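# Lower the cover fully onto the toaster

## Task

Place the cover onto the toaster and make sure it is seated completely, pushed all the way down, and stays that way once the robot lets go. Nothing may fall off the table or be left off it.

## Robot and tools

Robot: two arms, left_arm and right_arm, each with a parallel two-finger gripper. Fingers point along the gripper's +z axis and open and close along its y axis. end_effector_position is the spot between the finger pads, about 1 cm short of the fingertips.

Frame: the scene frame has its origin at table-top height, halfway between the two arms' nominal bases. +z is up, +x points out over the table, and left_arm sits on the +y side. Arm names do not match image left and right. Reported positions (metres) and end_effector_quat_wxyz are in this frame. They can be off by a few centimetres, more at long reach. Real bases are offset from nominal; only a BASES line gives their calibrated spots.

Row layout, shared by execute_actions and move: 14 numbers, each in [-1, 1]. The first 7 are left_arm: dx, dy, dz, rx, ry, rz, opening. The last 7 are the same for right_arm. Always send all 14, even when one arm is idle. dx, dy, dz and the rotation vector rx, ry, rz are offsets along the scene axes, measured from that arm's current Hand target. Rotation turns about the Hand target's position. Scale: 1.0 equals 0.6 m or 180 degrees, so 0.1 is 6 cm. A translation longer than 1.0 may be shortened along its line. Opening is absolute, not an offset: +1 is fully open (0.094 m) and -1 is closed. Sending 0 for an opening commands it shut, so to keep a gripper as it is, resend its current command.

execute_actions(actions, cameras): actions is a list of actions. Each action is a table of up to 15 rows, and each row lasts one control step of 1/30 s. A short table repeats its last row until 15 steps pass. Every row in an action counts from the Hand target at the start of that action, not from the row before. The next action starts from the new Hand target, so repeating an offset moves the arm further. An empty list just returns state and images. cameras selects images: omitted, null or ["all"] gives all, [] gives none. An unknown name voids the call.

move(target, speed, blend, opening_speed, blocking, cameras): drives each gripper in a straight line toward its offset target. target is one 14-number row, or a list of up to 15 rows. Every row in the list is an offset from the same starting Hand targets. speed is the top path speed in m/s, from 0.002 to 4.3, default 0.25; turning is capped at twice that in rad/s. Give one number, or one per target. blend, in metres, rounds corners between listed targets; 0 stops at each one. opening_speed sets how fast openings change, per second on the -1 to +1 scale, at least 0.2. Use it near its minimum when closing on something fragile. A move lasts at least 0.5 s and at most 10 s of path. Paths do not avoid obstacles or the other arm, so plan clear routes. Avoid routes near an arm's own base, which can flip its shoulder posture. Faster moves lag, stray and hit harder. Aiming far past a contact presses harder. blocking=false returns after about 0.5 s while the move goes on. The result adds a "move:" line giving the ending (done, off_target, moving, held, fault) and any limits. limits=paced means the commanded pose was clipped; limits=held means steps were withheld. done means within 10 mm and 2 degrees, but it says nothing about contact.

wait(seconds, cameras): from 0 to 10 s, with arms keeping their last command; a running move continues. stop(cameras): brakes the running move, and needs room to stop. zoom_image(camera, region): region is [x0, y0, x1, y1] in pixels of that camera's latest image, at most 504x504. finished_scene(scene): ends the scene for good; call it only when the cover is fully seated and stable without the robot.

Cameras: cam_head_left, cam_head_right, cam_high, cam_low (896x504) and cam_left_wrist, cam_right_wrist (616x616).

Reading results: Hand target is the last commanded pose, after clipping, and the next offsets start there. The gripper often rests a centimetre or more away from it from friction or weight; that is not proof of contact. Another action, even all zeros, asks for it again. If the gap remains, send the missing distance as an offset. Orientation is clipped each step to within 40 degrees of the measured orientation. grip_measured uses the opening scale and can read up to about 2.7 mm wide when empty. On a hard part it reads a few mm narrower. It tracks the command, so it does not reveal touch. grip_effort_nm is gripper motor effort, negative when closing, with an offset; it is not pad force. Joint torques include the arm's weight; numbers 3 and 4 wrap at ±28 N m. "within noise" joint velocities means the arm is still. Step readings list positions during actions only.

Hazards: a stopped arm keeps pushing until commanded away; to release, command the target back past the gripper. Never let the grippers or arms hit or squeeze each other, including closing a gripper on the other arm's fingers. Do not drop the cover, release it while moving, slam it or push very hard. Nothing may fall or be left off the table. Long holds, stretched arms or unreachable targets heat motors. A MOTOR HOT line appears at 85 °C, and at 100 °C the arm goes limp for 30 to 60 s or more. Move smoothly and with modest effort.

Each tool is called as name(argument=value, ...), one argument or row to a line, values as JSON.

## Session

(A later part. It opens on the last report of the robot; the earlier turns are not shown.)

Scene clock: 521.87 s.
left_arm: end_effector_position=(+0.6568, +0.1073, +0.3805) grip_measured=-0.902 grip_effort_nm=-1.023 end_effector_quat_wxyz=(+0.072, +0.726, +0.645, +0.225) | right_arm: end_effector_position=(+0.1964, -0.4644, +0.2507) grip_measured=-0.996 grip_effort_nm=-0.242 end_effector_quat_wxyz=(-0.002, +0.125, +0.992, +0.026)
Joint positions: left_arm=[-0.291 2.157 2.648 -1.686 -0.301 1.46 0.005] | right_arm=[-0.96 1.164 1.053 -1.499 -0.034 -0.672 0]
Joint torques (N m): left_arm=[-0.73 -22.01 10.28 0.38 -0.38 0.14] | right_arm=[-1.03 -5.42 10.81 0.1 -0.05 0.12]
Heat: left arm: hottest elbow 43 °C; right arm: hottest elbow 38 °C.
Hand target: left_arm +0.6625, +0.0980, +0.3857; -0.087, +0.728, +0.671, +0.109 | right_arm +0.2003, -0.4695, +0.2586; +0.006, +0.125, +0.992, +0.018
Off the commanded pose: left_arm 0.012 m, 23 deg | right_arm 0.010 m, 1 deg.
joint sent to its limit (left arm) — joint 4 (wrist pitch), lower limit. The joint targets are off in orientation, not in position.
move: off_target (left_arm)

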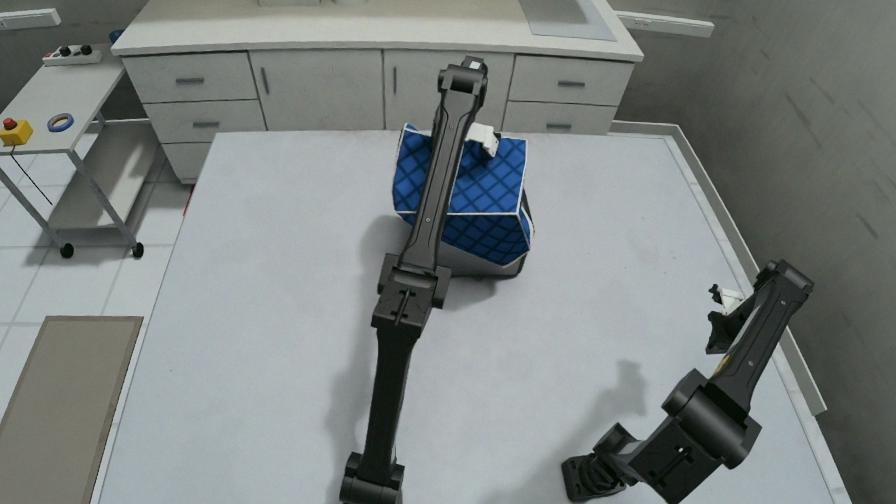

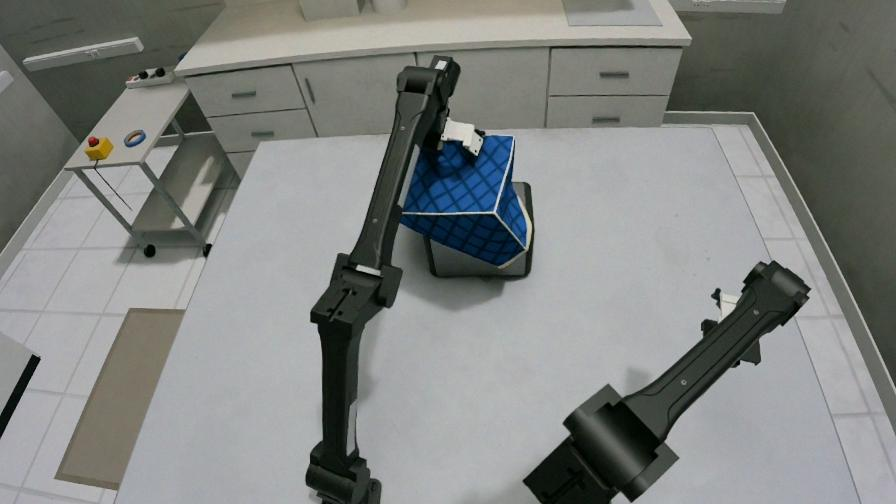

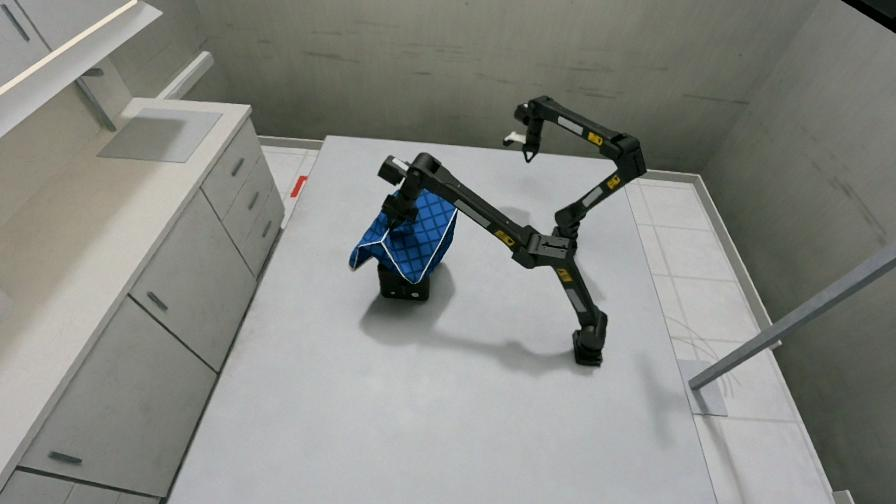

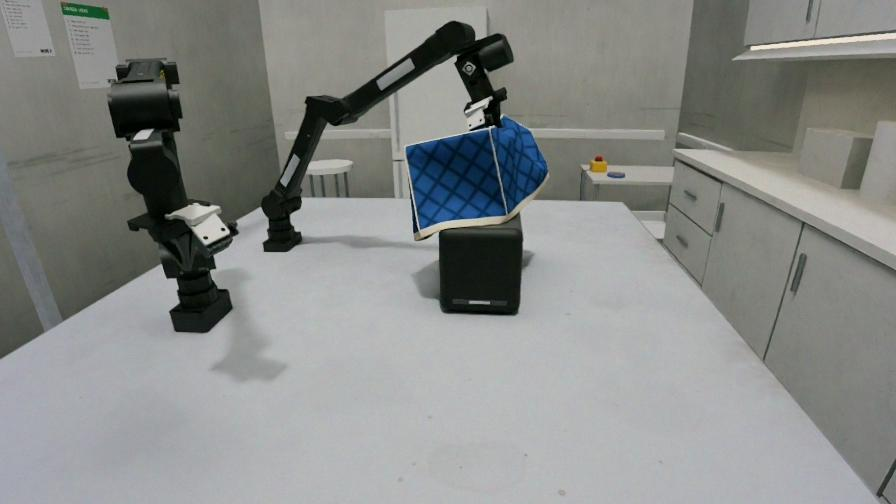

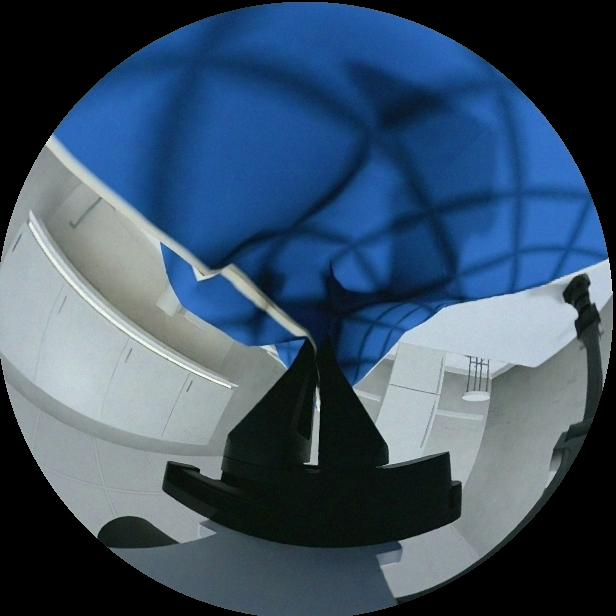

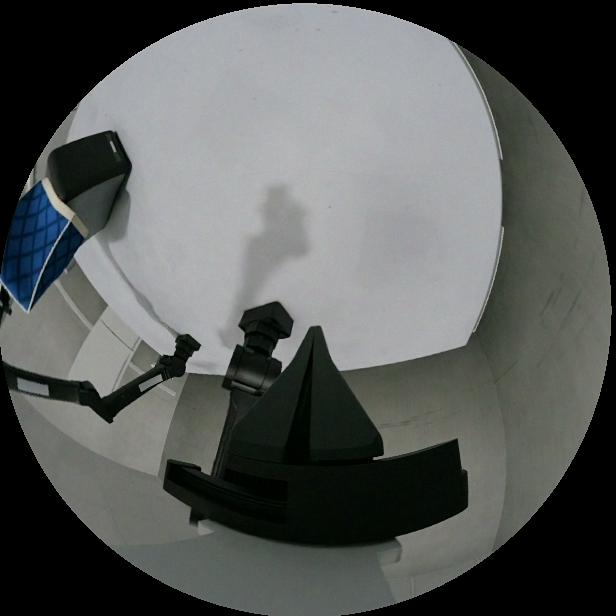

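move(
  target=[
    [-0.18,0,0.15,-0.09,0,0,-1,0,0,0,0,0,0,-1],
    [-0.42,0,0.15,-0.09,0,0,-1,0,0,0,0,0,0,-1],
  ],
  speed=0.25,
  blend=0.03,
)

zoom_image(
  camera="cam_high",
  region=[350, 100, 600, 350],
)

Scene clock: 534.63 s.
left_arm: end_effector_position=(+0.4172, +0.1021, +0.4651) grip_measured=-0.902 grip_effort_nm=-1.023 end_effector_quat_wxyz=(+0.147, +0.725, +0.667, +0.089) | right_arm: end_effector_position=(+0.1964, -0.4644, +0.2507) grip_measured=-0.996 grip_effort_nm=-0.232 end_effector_quat_wxyz=(-0.002, +0.125, +0.992, +0.026)
Joint positions: left_arm=[-0.342 1.49 1.95 -1.686 -0.018 1.319 0.005] | right_arm=[-0.96 1.164 1.053 -1.499 -0.034 -0.672 0]
Joint torques (N m): left_arm=[-0.91 -14.97 7.42 0.32 0.28 -0.11] | right_arm=[-0.91 -5.48 10.77 0.09 -0.04 0.12]
Heat: left arm: hottest elbow 43 °C; right arm: hottest elbow 38 °C.
Hand target: left_arm +0.4105, +0.0979, +0.4758; +0.017, +0.733, +0.680, +0.013 | right_arm +0.2003, -0.4695, +0.2586; +0.006, +0.125, +0.992, +0.018
Off the commanded pose: left_arm 0.013 m, 17 deg | right_arm 0.010 m, 1 deg.
joint sent to its limit (left arm) — joint 4 (wrist pitch), lower limit. The joint targets are off in orientation, not in position.
move: off_target (left_arm)

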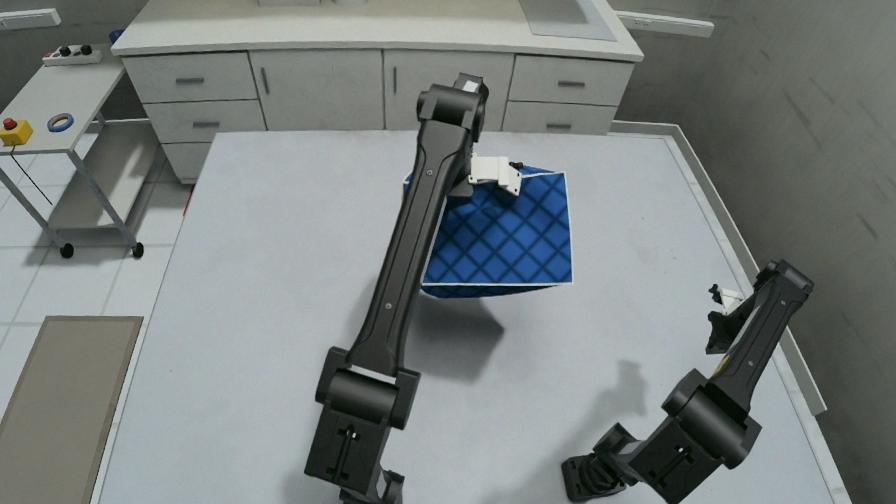

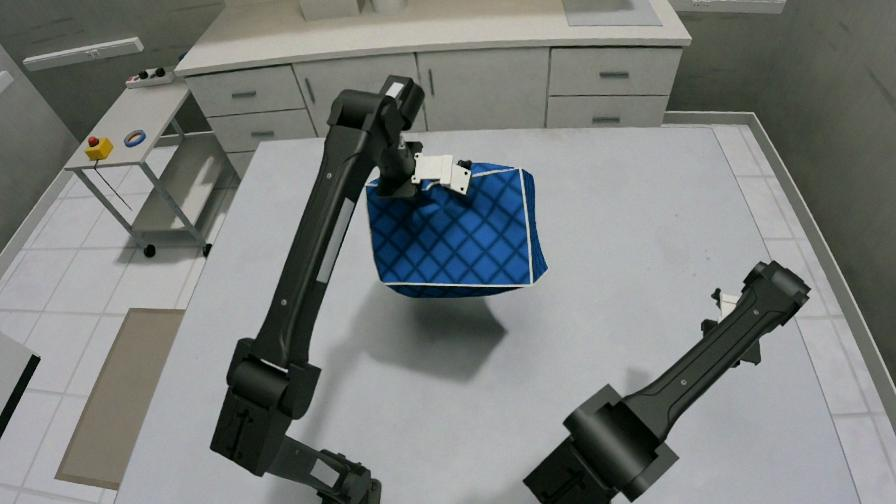

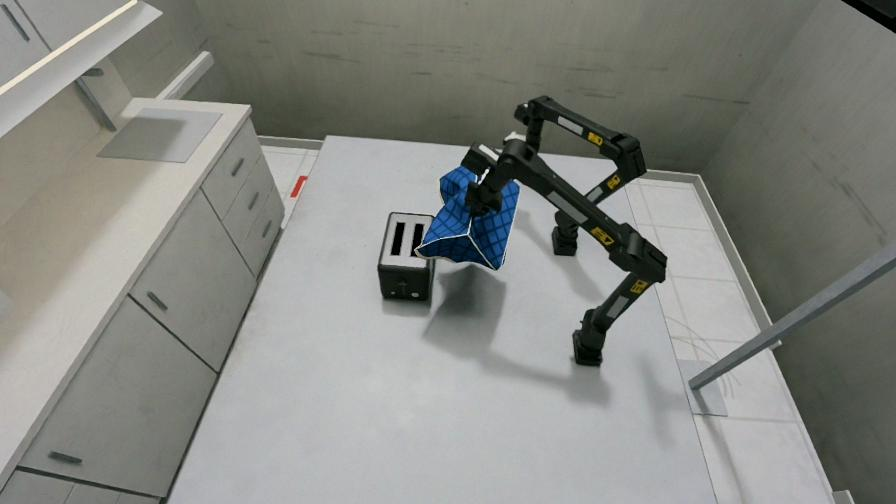

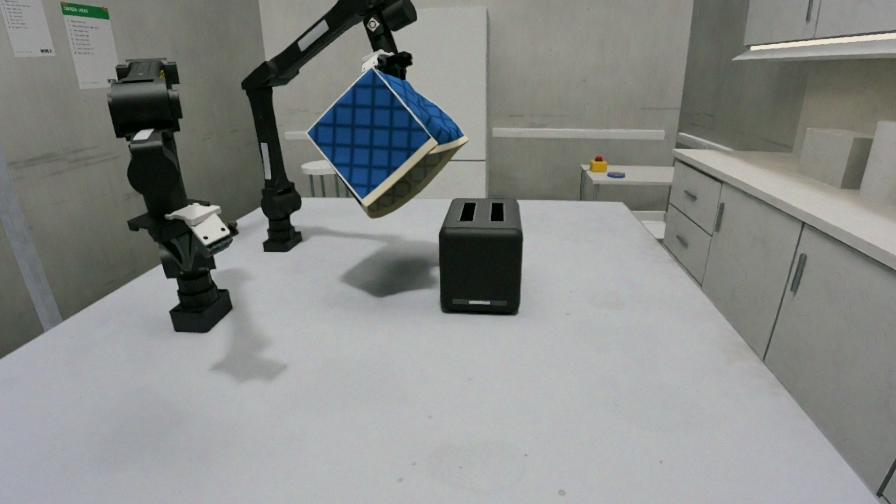

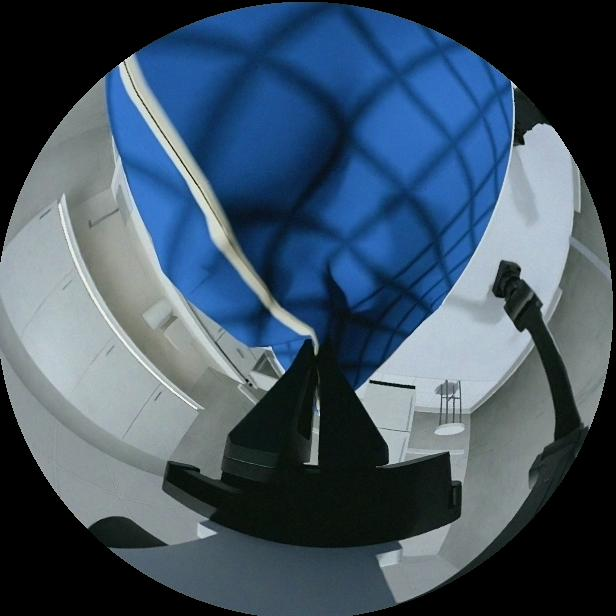

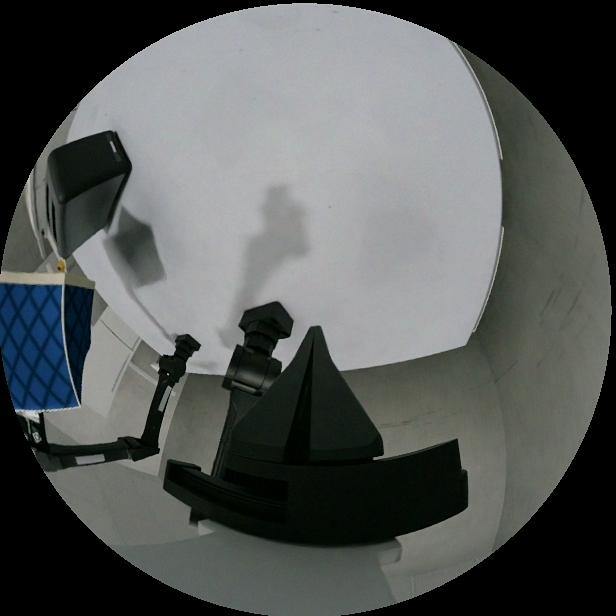

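Scaled by 2.016.

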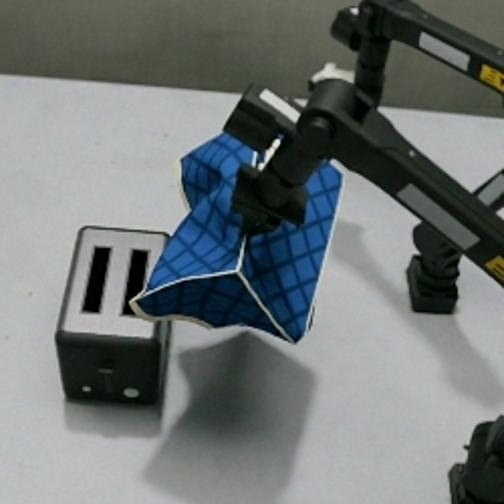

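move(
  target=[
    [0.2,-0.045,-0.07,0.06,0,0,-1,0,0,0,0,0,0,-1],
    [0.36,-0.045,-0.12,0.06,0,0,-1,0,0,0,0,0,0,-1],
  ],
  speed=0.18,
  blend=0.03,
)

zoom_image(
  camera="cam_high",
  region=[320, 120, 500, 320],
)

zoom_image(
  camera="cam_low",
  region=[360, 80, 580, 330],
)

Scene clock: 545.93 s.
left_arm: end_effector_position=(+0.6187, +0.0656, +0.3907) grip_measured=-0.902 grip_effort_nm=-1.028 end_effector_quat_wxyz=(+0.102, +0.734, +0.648, +0.174) | right_arm: end_effector_position=(+0.1964, -0.4644, +0.2507) grip_measured=-0.996 grip_effort_nm=-0.237 end_effector_quat_wxyz=(-0.002, +0.125, +0.992, +0.026)
Joint positions: left_arm=[-0.341 2.066 2.537 -1.686 -0.202 1.395 0.005] | right_arm=[-0.96 1.164 1.053 -1.499 -0.034 -0.672 0]
Joint torques (N m): left_arm=[0.67 -21.83 10.44 0.36 -0.15 0.07] | right_arm=[-0.97 -5.54 10.78 0.1 -0.05 0.12]
Heat: left arm: hottest elbow 43 °C; right arm: hottest elbow 39 °C.
Hand target: left_arm +0.6265, +0.0708, +0.4036; -0.052, +0.732, +0.675, +0.077 | right_arm +0.2003, -0.4695, +0.2586; +0.006, +0.125, +0.992, +0.018
Off the commanded pose: left_arm 0.016 m, 21 deg | right_arm 0.010 m, 1 deg.
joint sent to its limit (left arm) — joint 4 (wrist pitch), lower limit. The joint targets are off in orientation, not in position.
move: off_target (left_arm)

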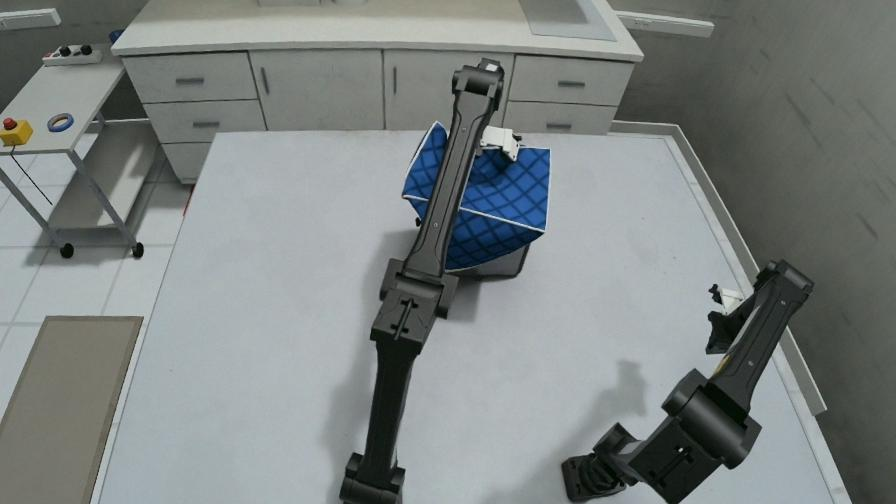

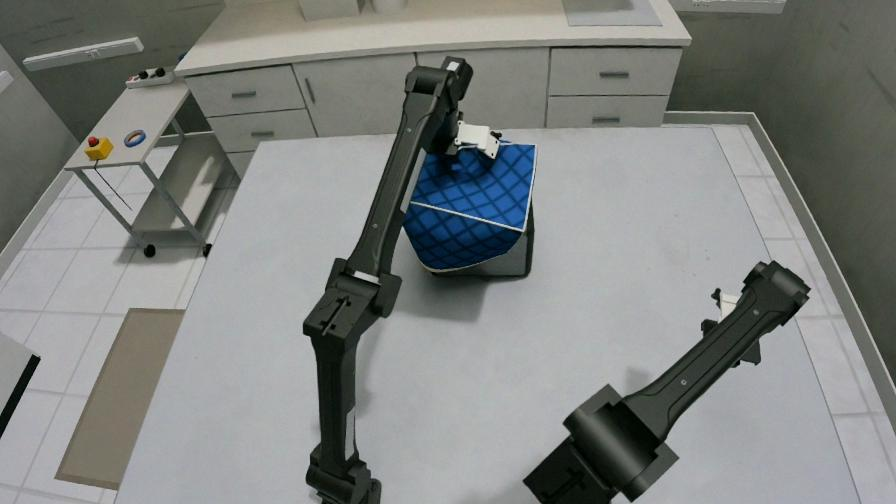

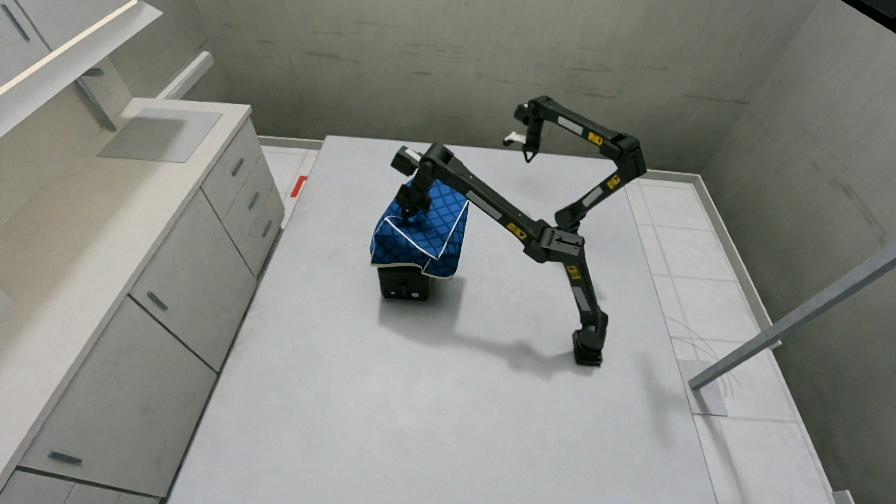

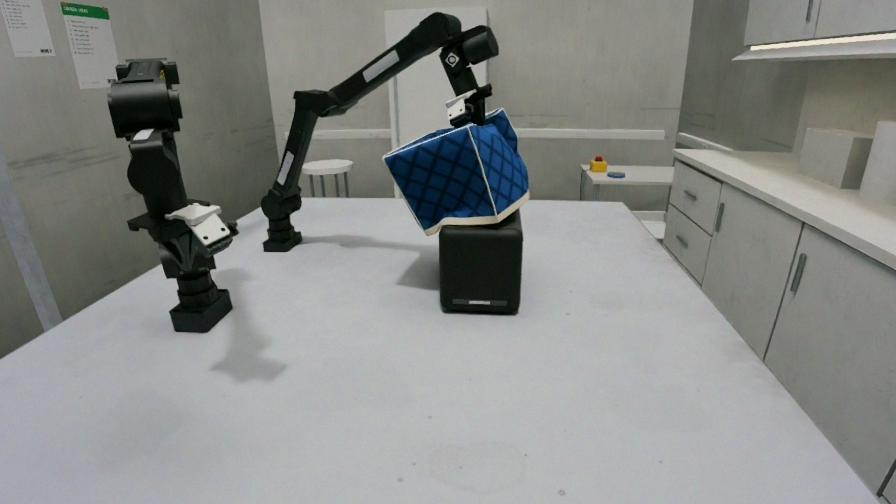

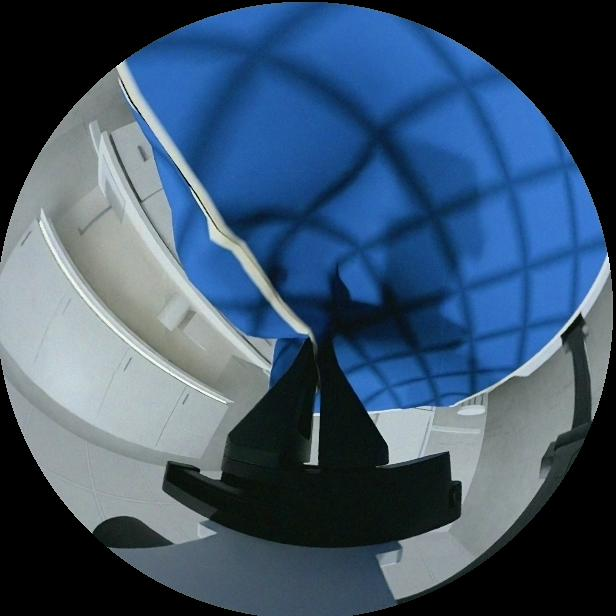

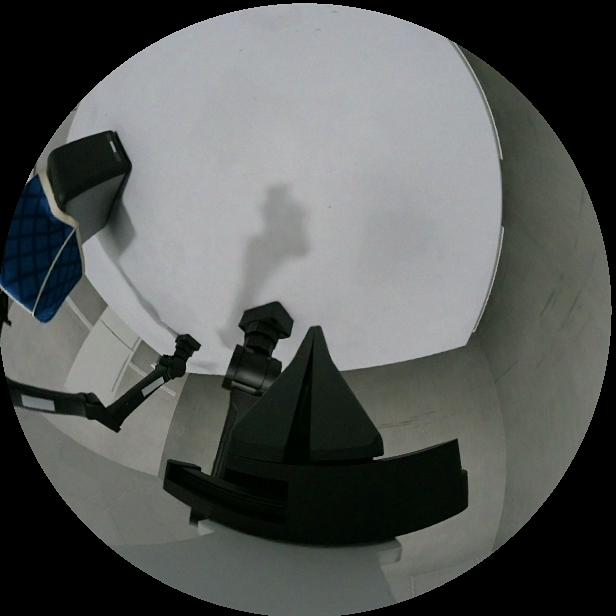

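Scaled by 2.520.

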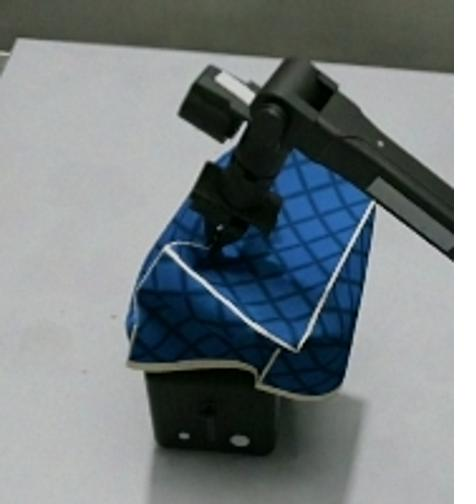

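Scaled by 2.016.

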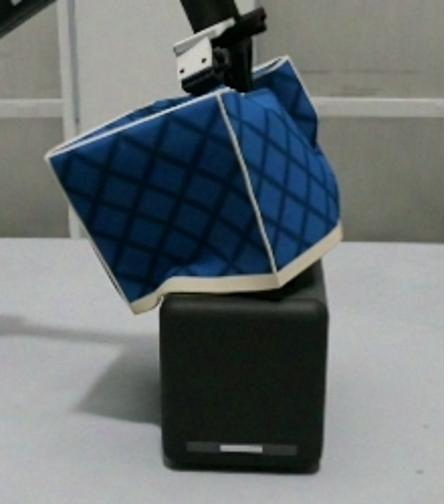

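move(
  target=[
    [0.0,-0.05,0.015,0,0,0,-1,0,0,0,0,0,0,-1],
    [0.03,-0.05,-0.03,0,0,0,-1,0,0,0,0,0,0,-1],
  ],
  speed=0.12,
)

zoom_image(
  camera="cam_high",
  region=[320, 120, 500, 320],
)

zoom_image(
  camera="cam_low",
  region=[360, 80, 580, 330],
)

Scene clock: 553.17 s.
left_arm: end_effector_position=(+0.6413, +0.0475, +0.3699) grip_measured=-0.902 grip_effort_nm=-1.038 end_effector_quat_wxyz=(+0.102, +0.738, +0.643, +0.181) | right_arm: end_effector_position=(+0.1964, -0.4644, +0.2507) grip_measured=-0.996 grip_effort_nm=-0.242 end_effector_quat_wxyz=(-0.002, +0.125, +0.992, +0.026)
Joint positions: left_arm=[-0.358 2.159 2.634 -1.686 -0.216 1.395 0.005] | right_arm=[-0.96 1.164 1.053 -1.499 -0.034 -0.672 0]
Joint torques (N m): left_arm=[-0.79 -23.41 10.45 0.38 0.05 -0.14] | right_arm=[-1.08 -5.54 10.76 0.1 -0.04 0.12]
Heat: left arm: hottest elbow 44 °C; right arm: hottest elbow 39 °C.
Hand target: left_arm +0.6445, +0.0409, +0.3857; -0.052, +0.732, +0.675, +0.077 | right_arm +0.2003, -0.4695, +0.2586; +0.006, +0.125, +0.992, +0.018
Off the commanded pose: left_arm 0.017 m, 22 deg | right_arm 0.010 m, 1 deg.
joint sent to its limit (left arm) — joint 4 (wrist pitch), lower limit. The joint targets are off in orientation, not in position.
move: off_target (left_arm)

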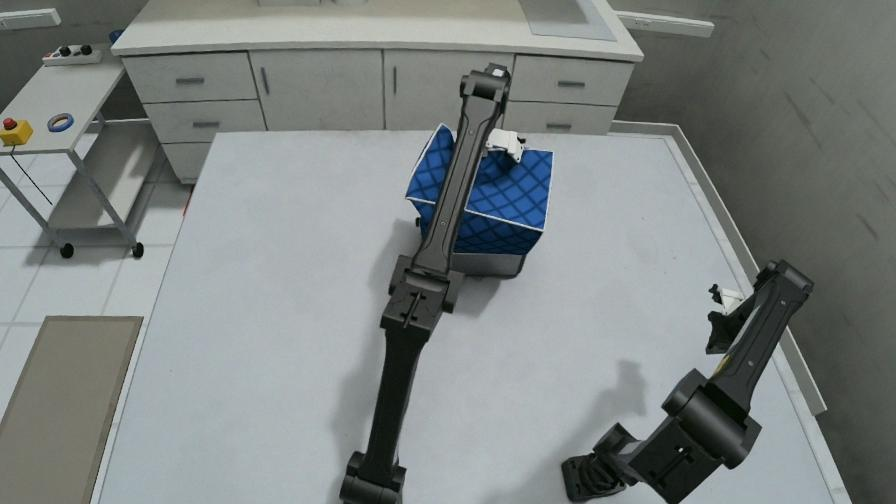

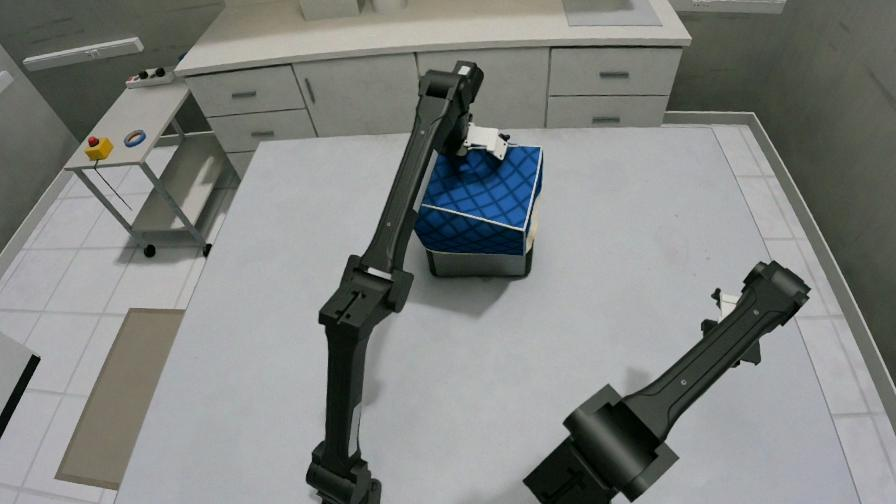

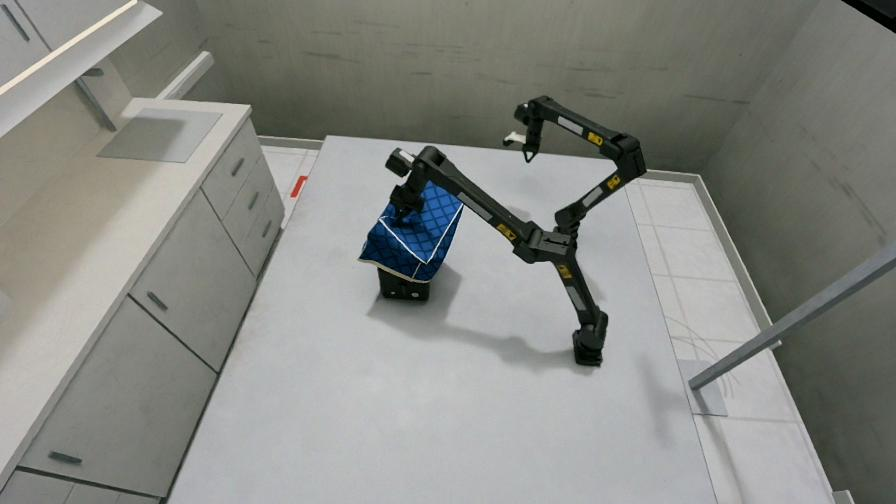

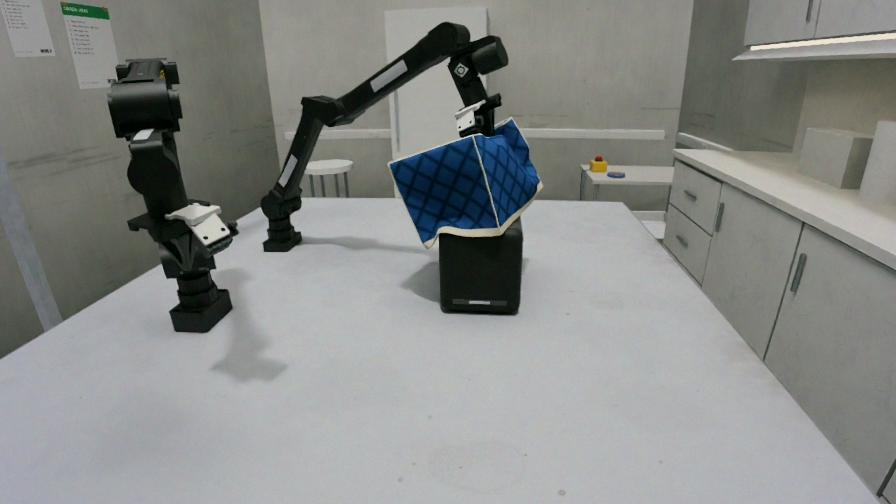

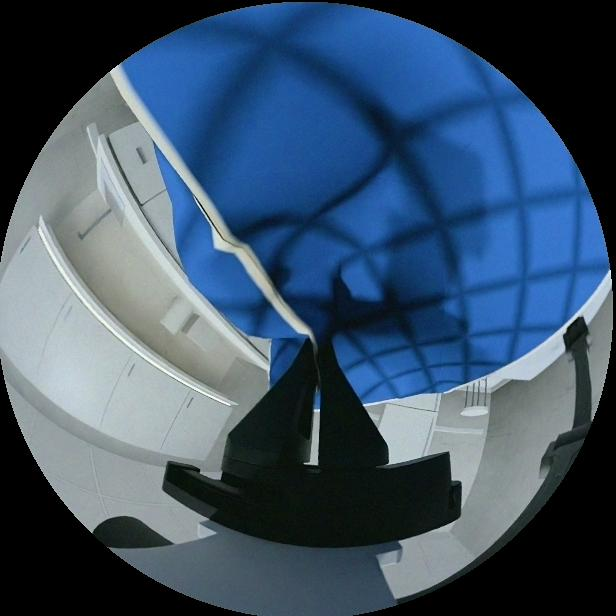

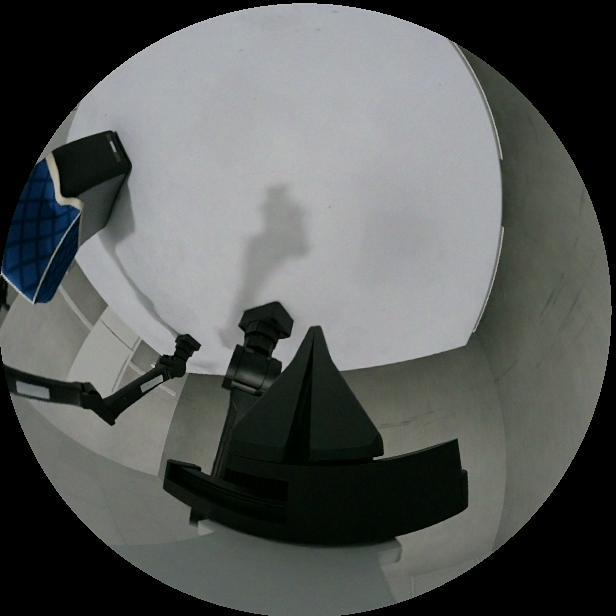

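Scaled by 2.520.

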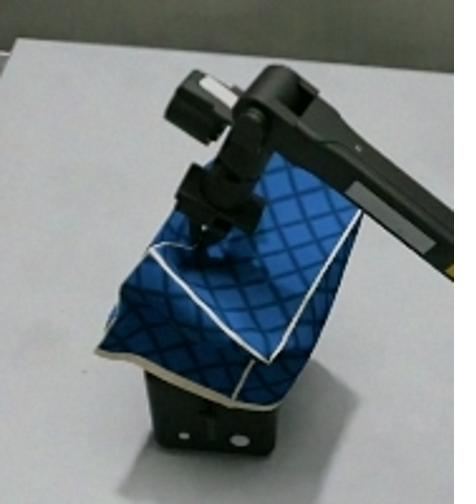

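Scaled by 2.016.

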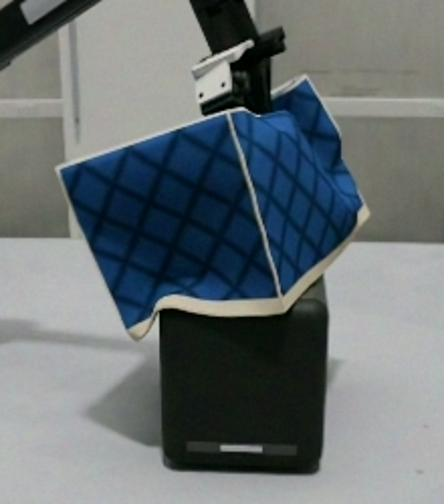

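move(
  target=[0.045,0.0,-0.1,0,0,0,-1,0,0,0,0,0,0,-1],
  speed=0.1,
)

zoom_image(
  camera="cam_high",
  region=[320, 120, 500, 320],
)

zoom_image(
  camera="cam_low",
  region=[360, 80, 580, 330],
)

Scene clock: 565.50 s.
left_arm: end_effector_position=(+0.6598, +0.0387, +0.3363) grip_measured=-0.902 grip_effort_nm=-1.028 end_effector_quat_wxyz=(+0.094, +0.741, +0.643, +0.170) | right_arm: end_effector_position=(+0.1964, -0.4644, +0.2507) grip_measured=-0.996 grip_effort_nm=-0.232 end_effector_quat_wxyz=(-0.002, +0.125, +0.992, +0.026)
Joint positions: left_arm=[-0.358 2.24 2.691 -1.686 -0.205 1.394 0.005] | right_arm=[-0.96 1.164 1.053 -1.499 -0.034 -0.672 0]
Joint torques (N m): left_arm=[0.38 -21.83 9.69 0.28 -0.03 -0.14] | right_arm=[-0.97 -5.42 10.77 0.06 -0.05 0.13]
Heat: left arm: hottest elbow 44 °C; right arm: hottest elbow 39 °C.
Hand target: left_arm +0.6715, +0.0410, +0.3257; -0.052, +0.732, +0.675, +0.077 | right_arm +0.2003, -0.4695, +0.2586; +0.006, +0.125, +0.992, +0.018
Off the commanded pose: left_arm 0.016 m, 20 deg | right_arm 0.010 m, 1 deg.
joint sent to its limit (left arm) — joint 4 (wrist pitch), lower limit. The joint targets are off in orientation, not in position.
move: off_target (left_arm)

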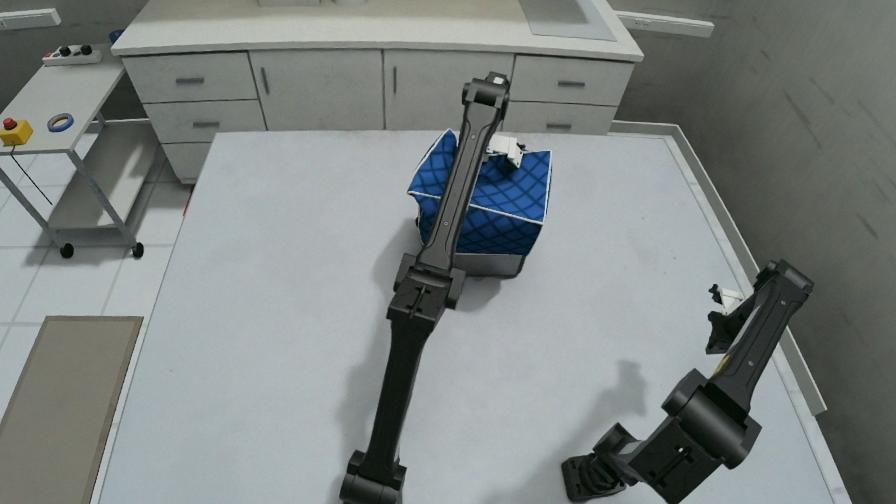

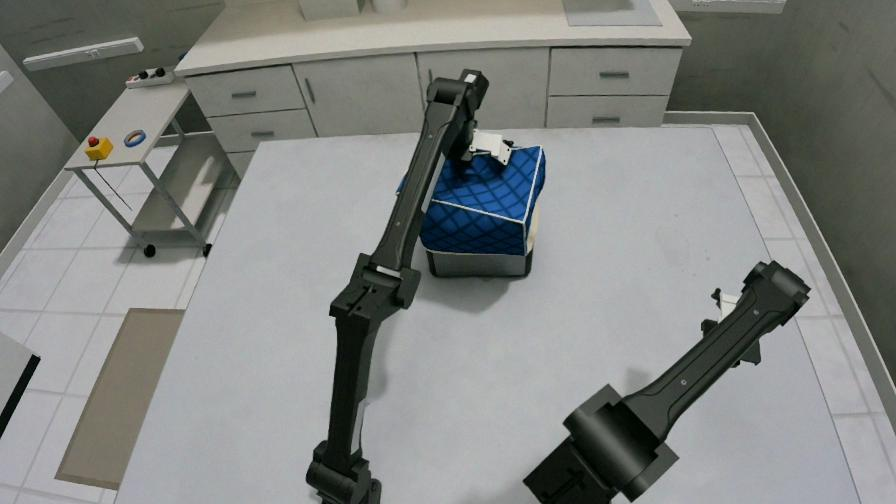

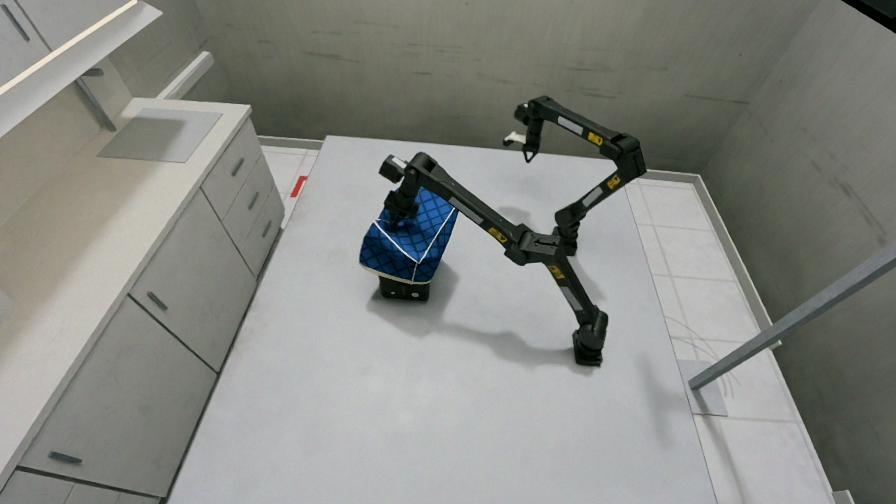

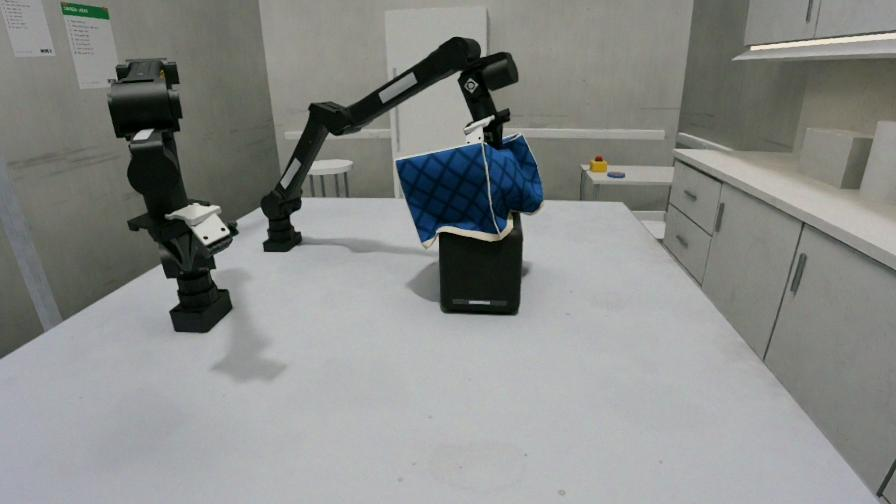

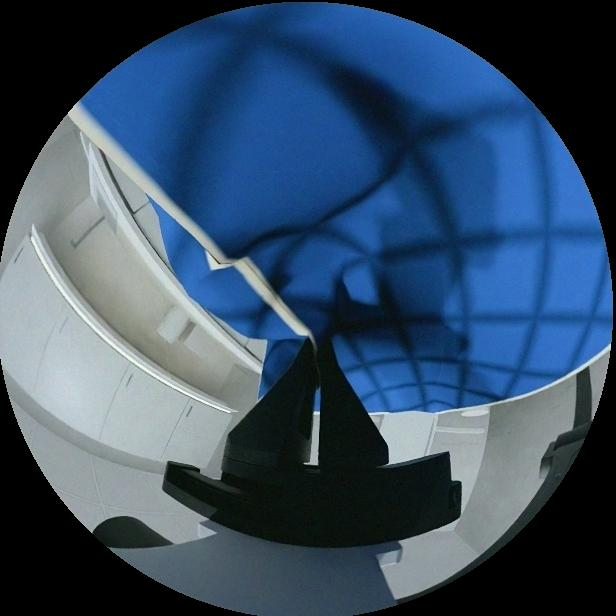

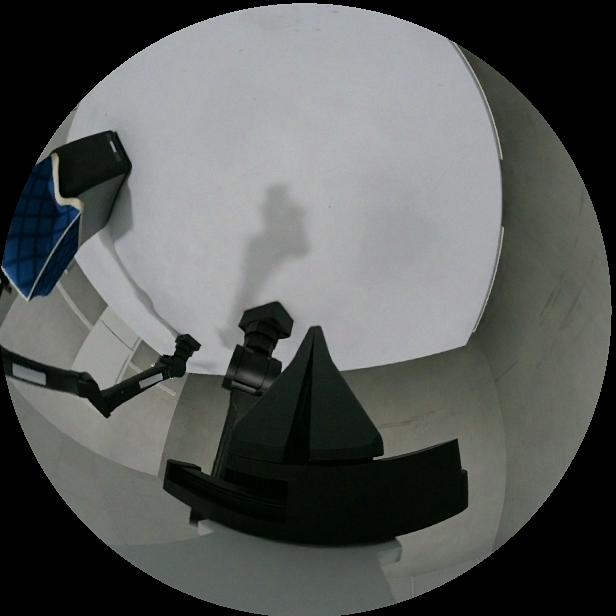

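Scaled by 2.520.

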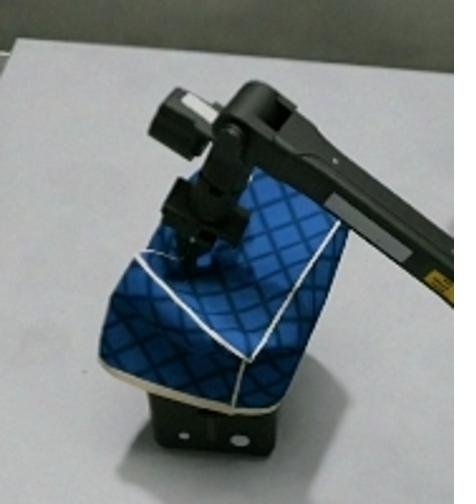

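Scaled by 2.016.

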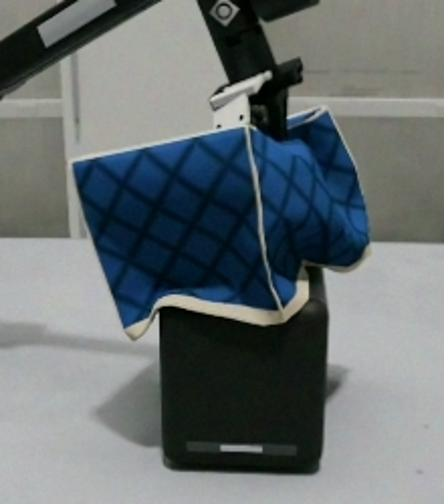

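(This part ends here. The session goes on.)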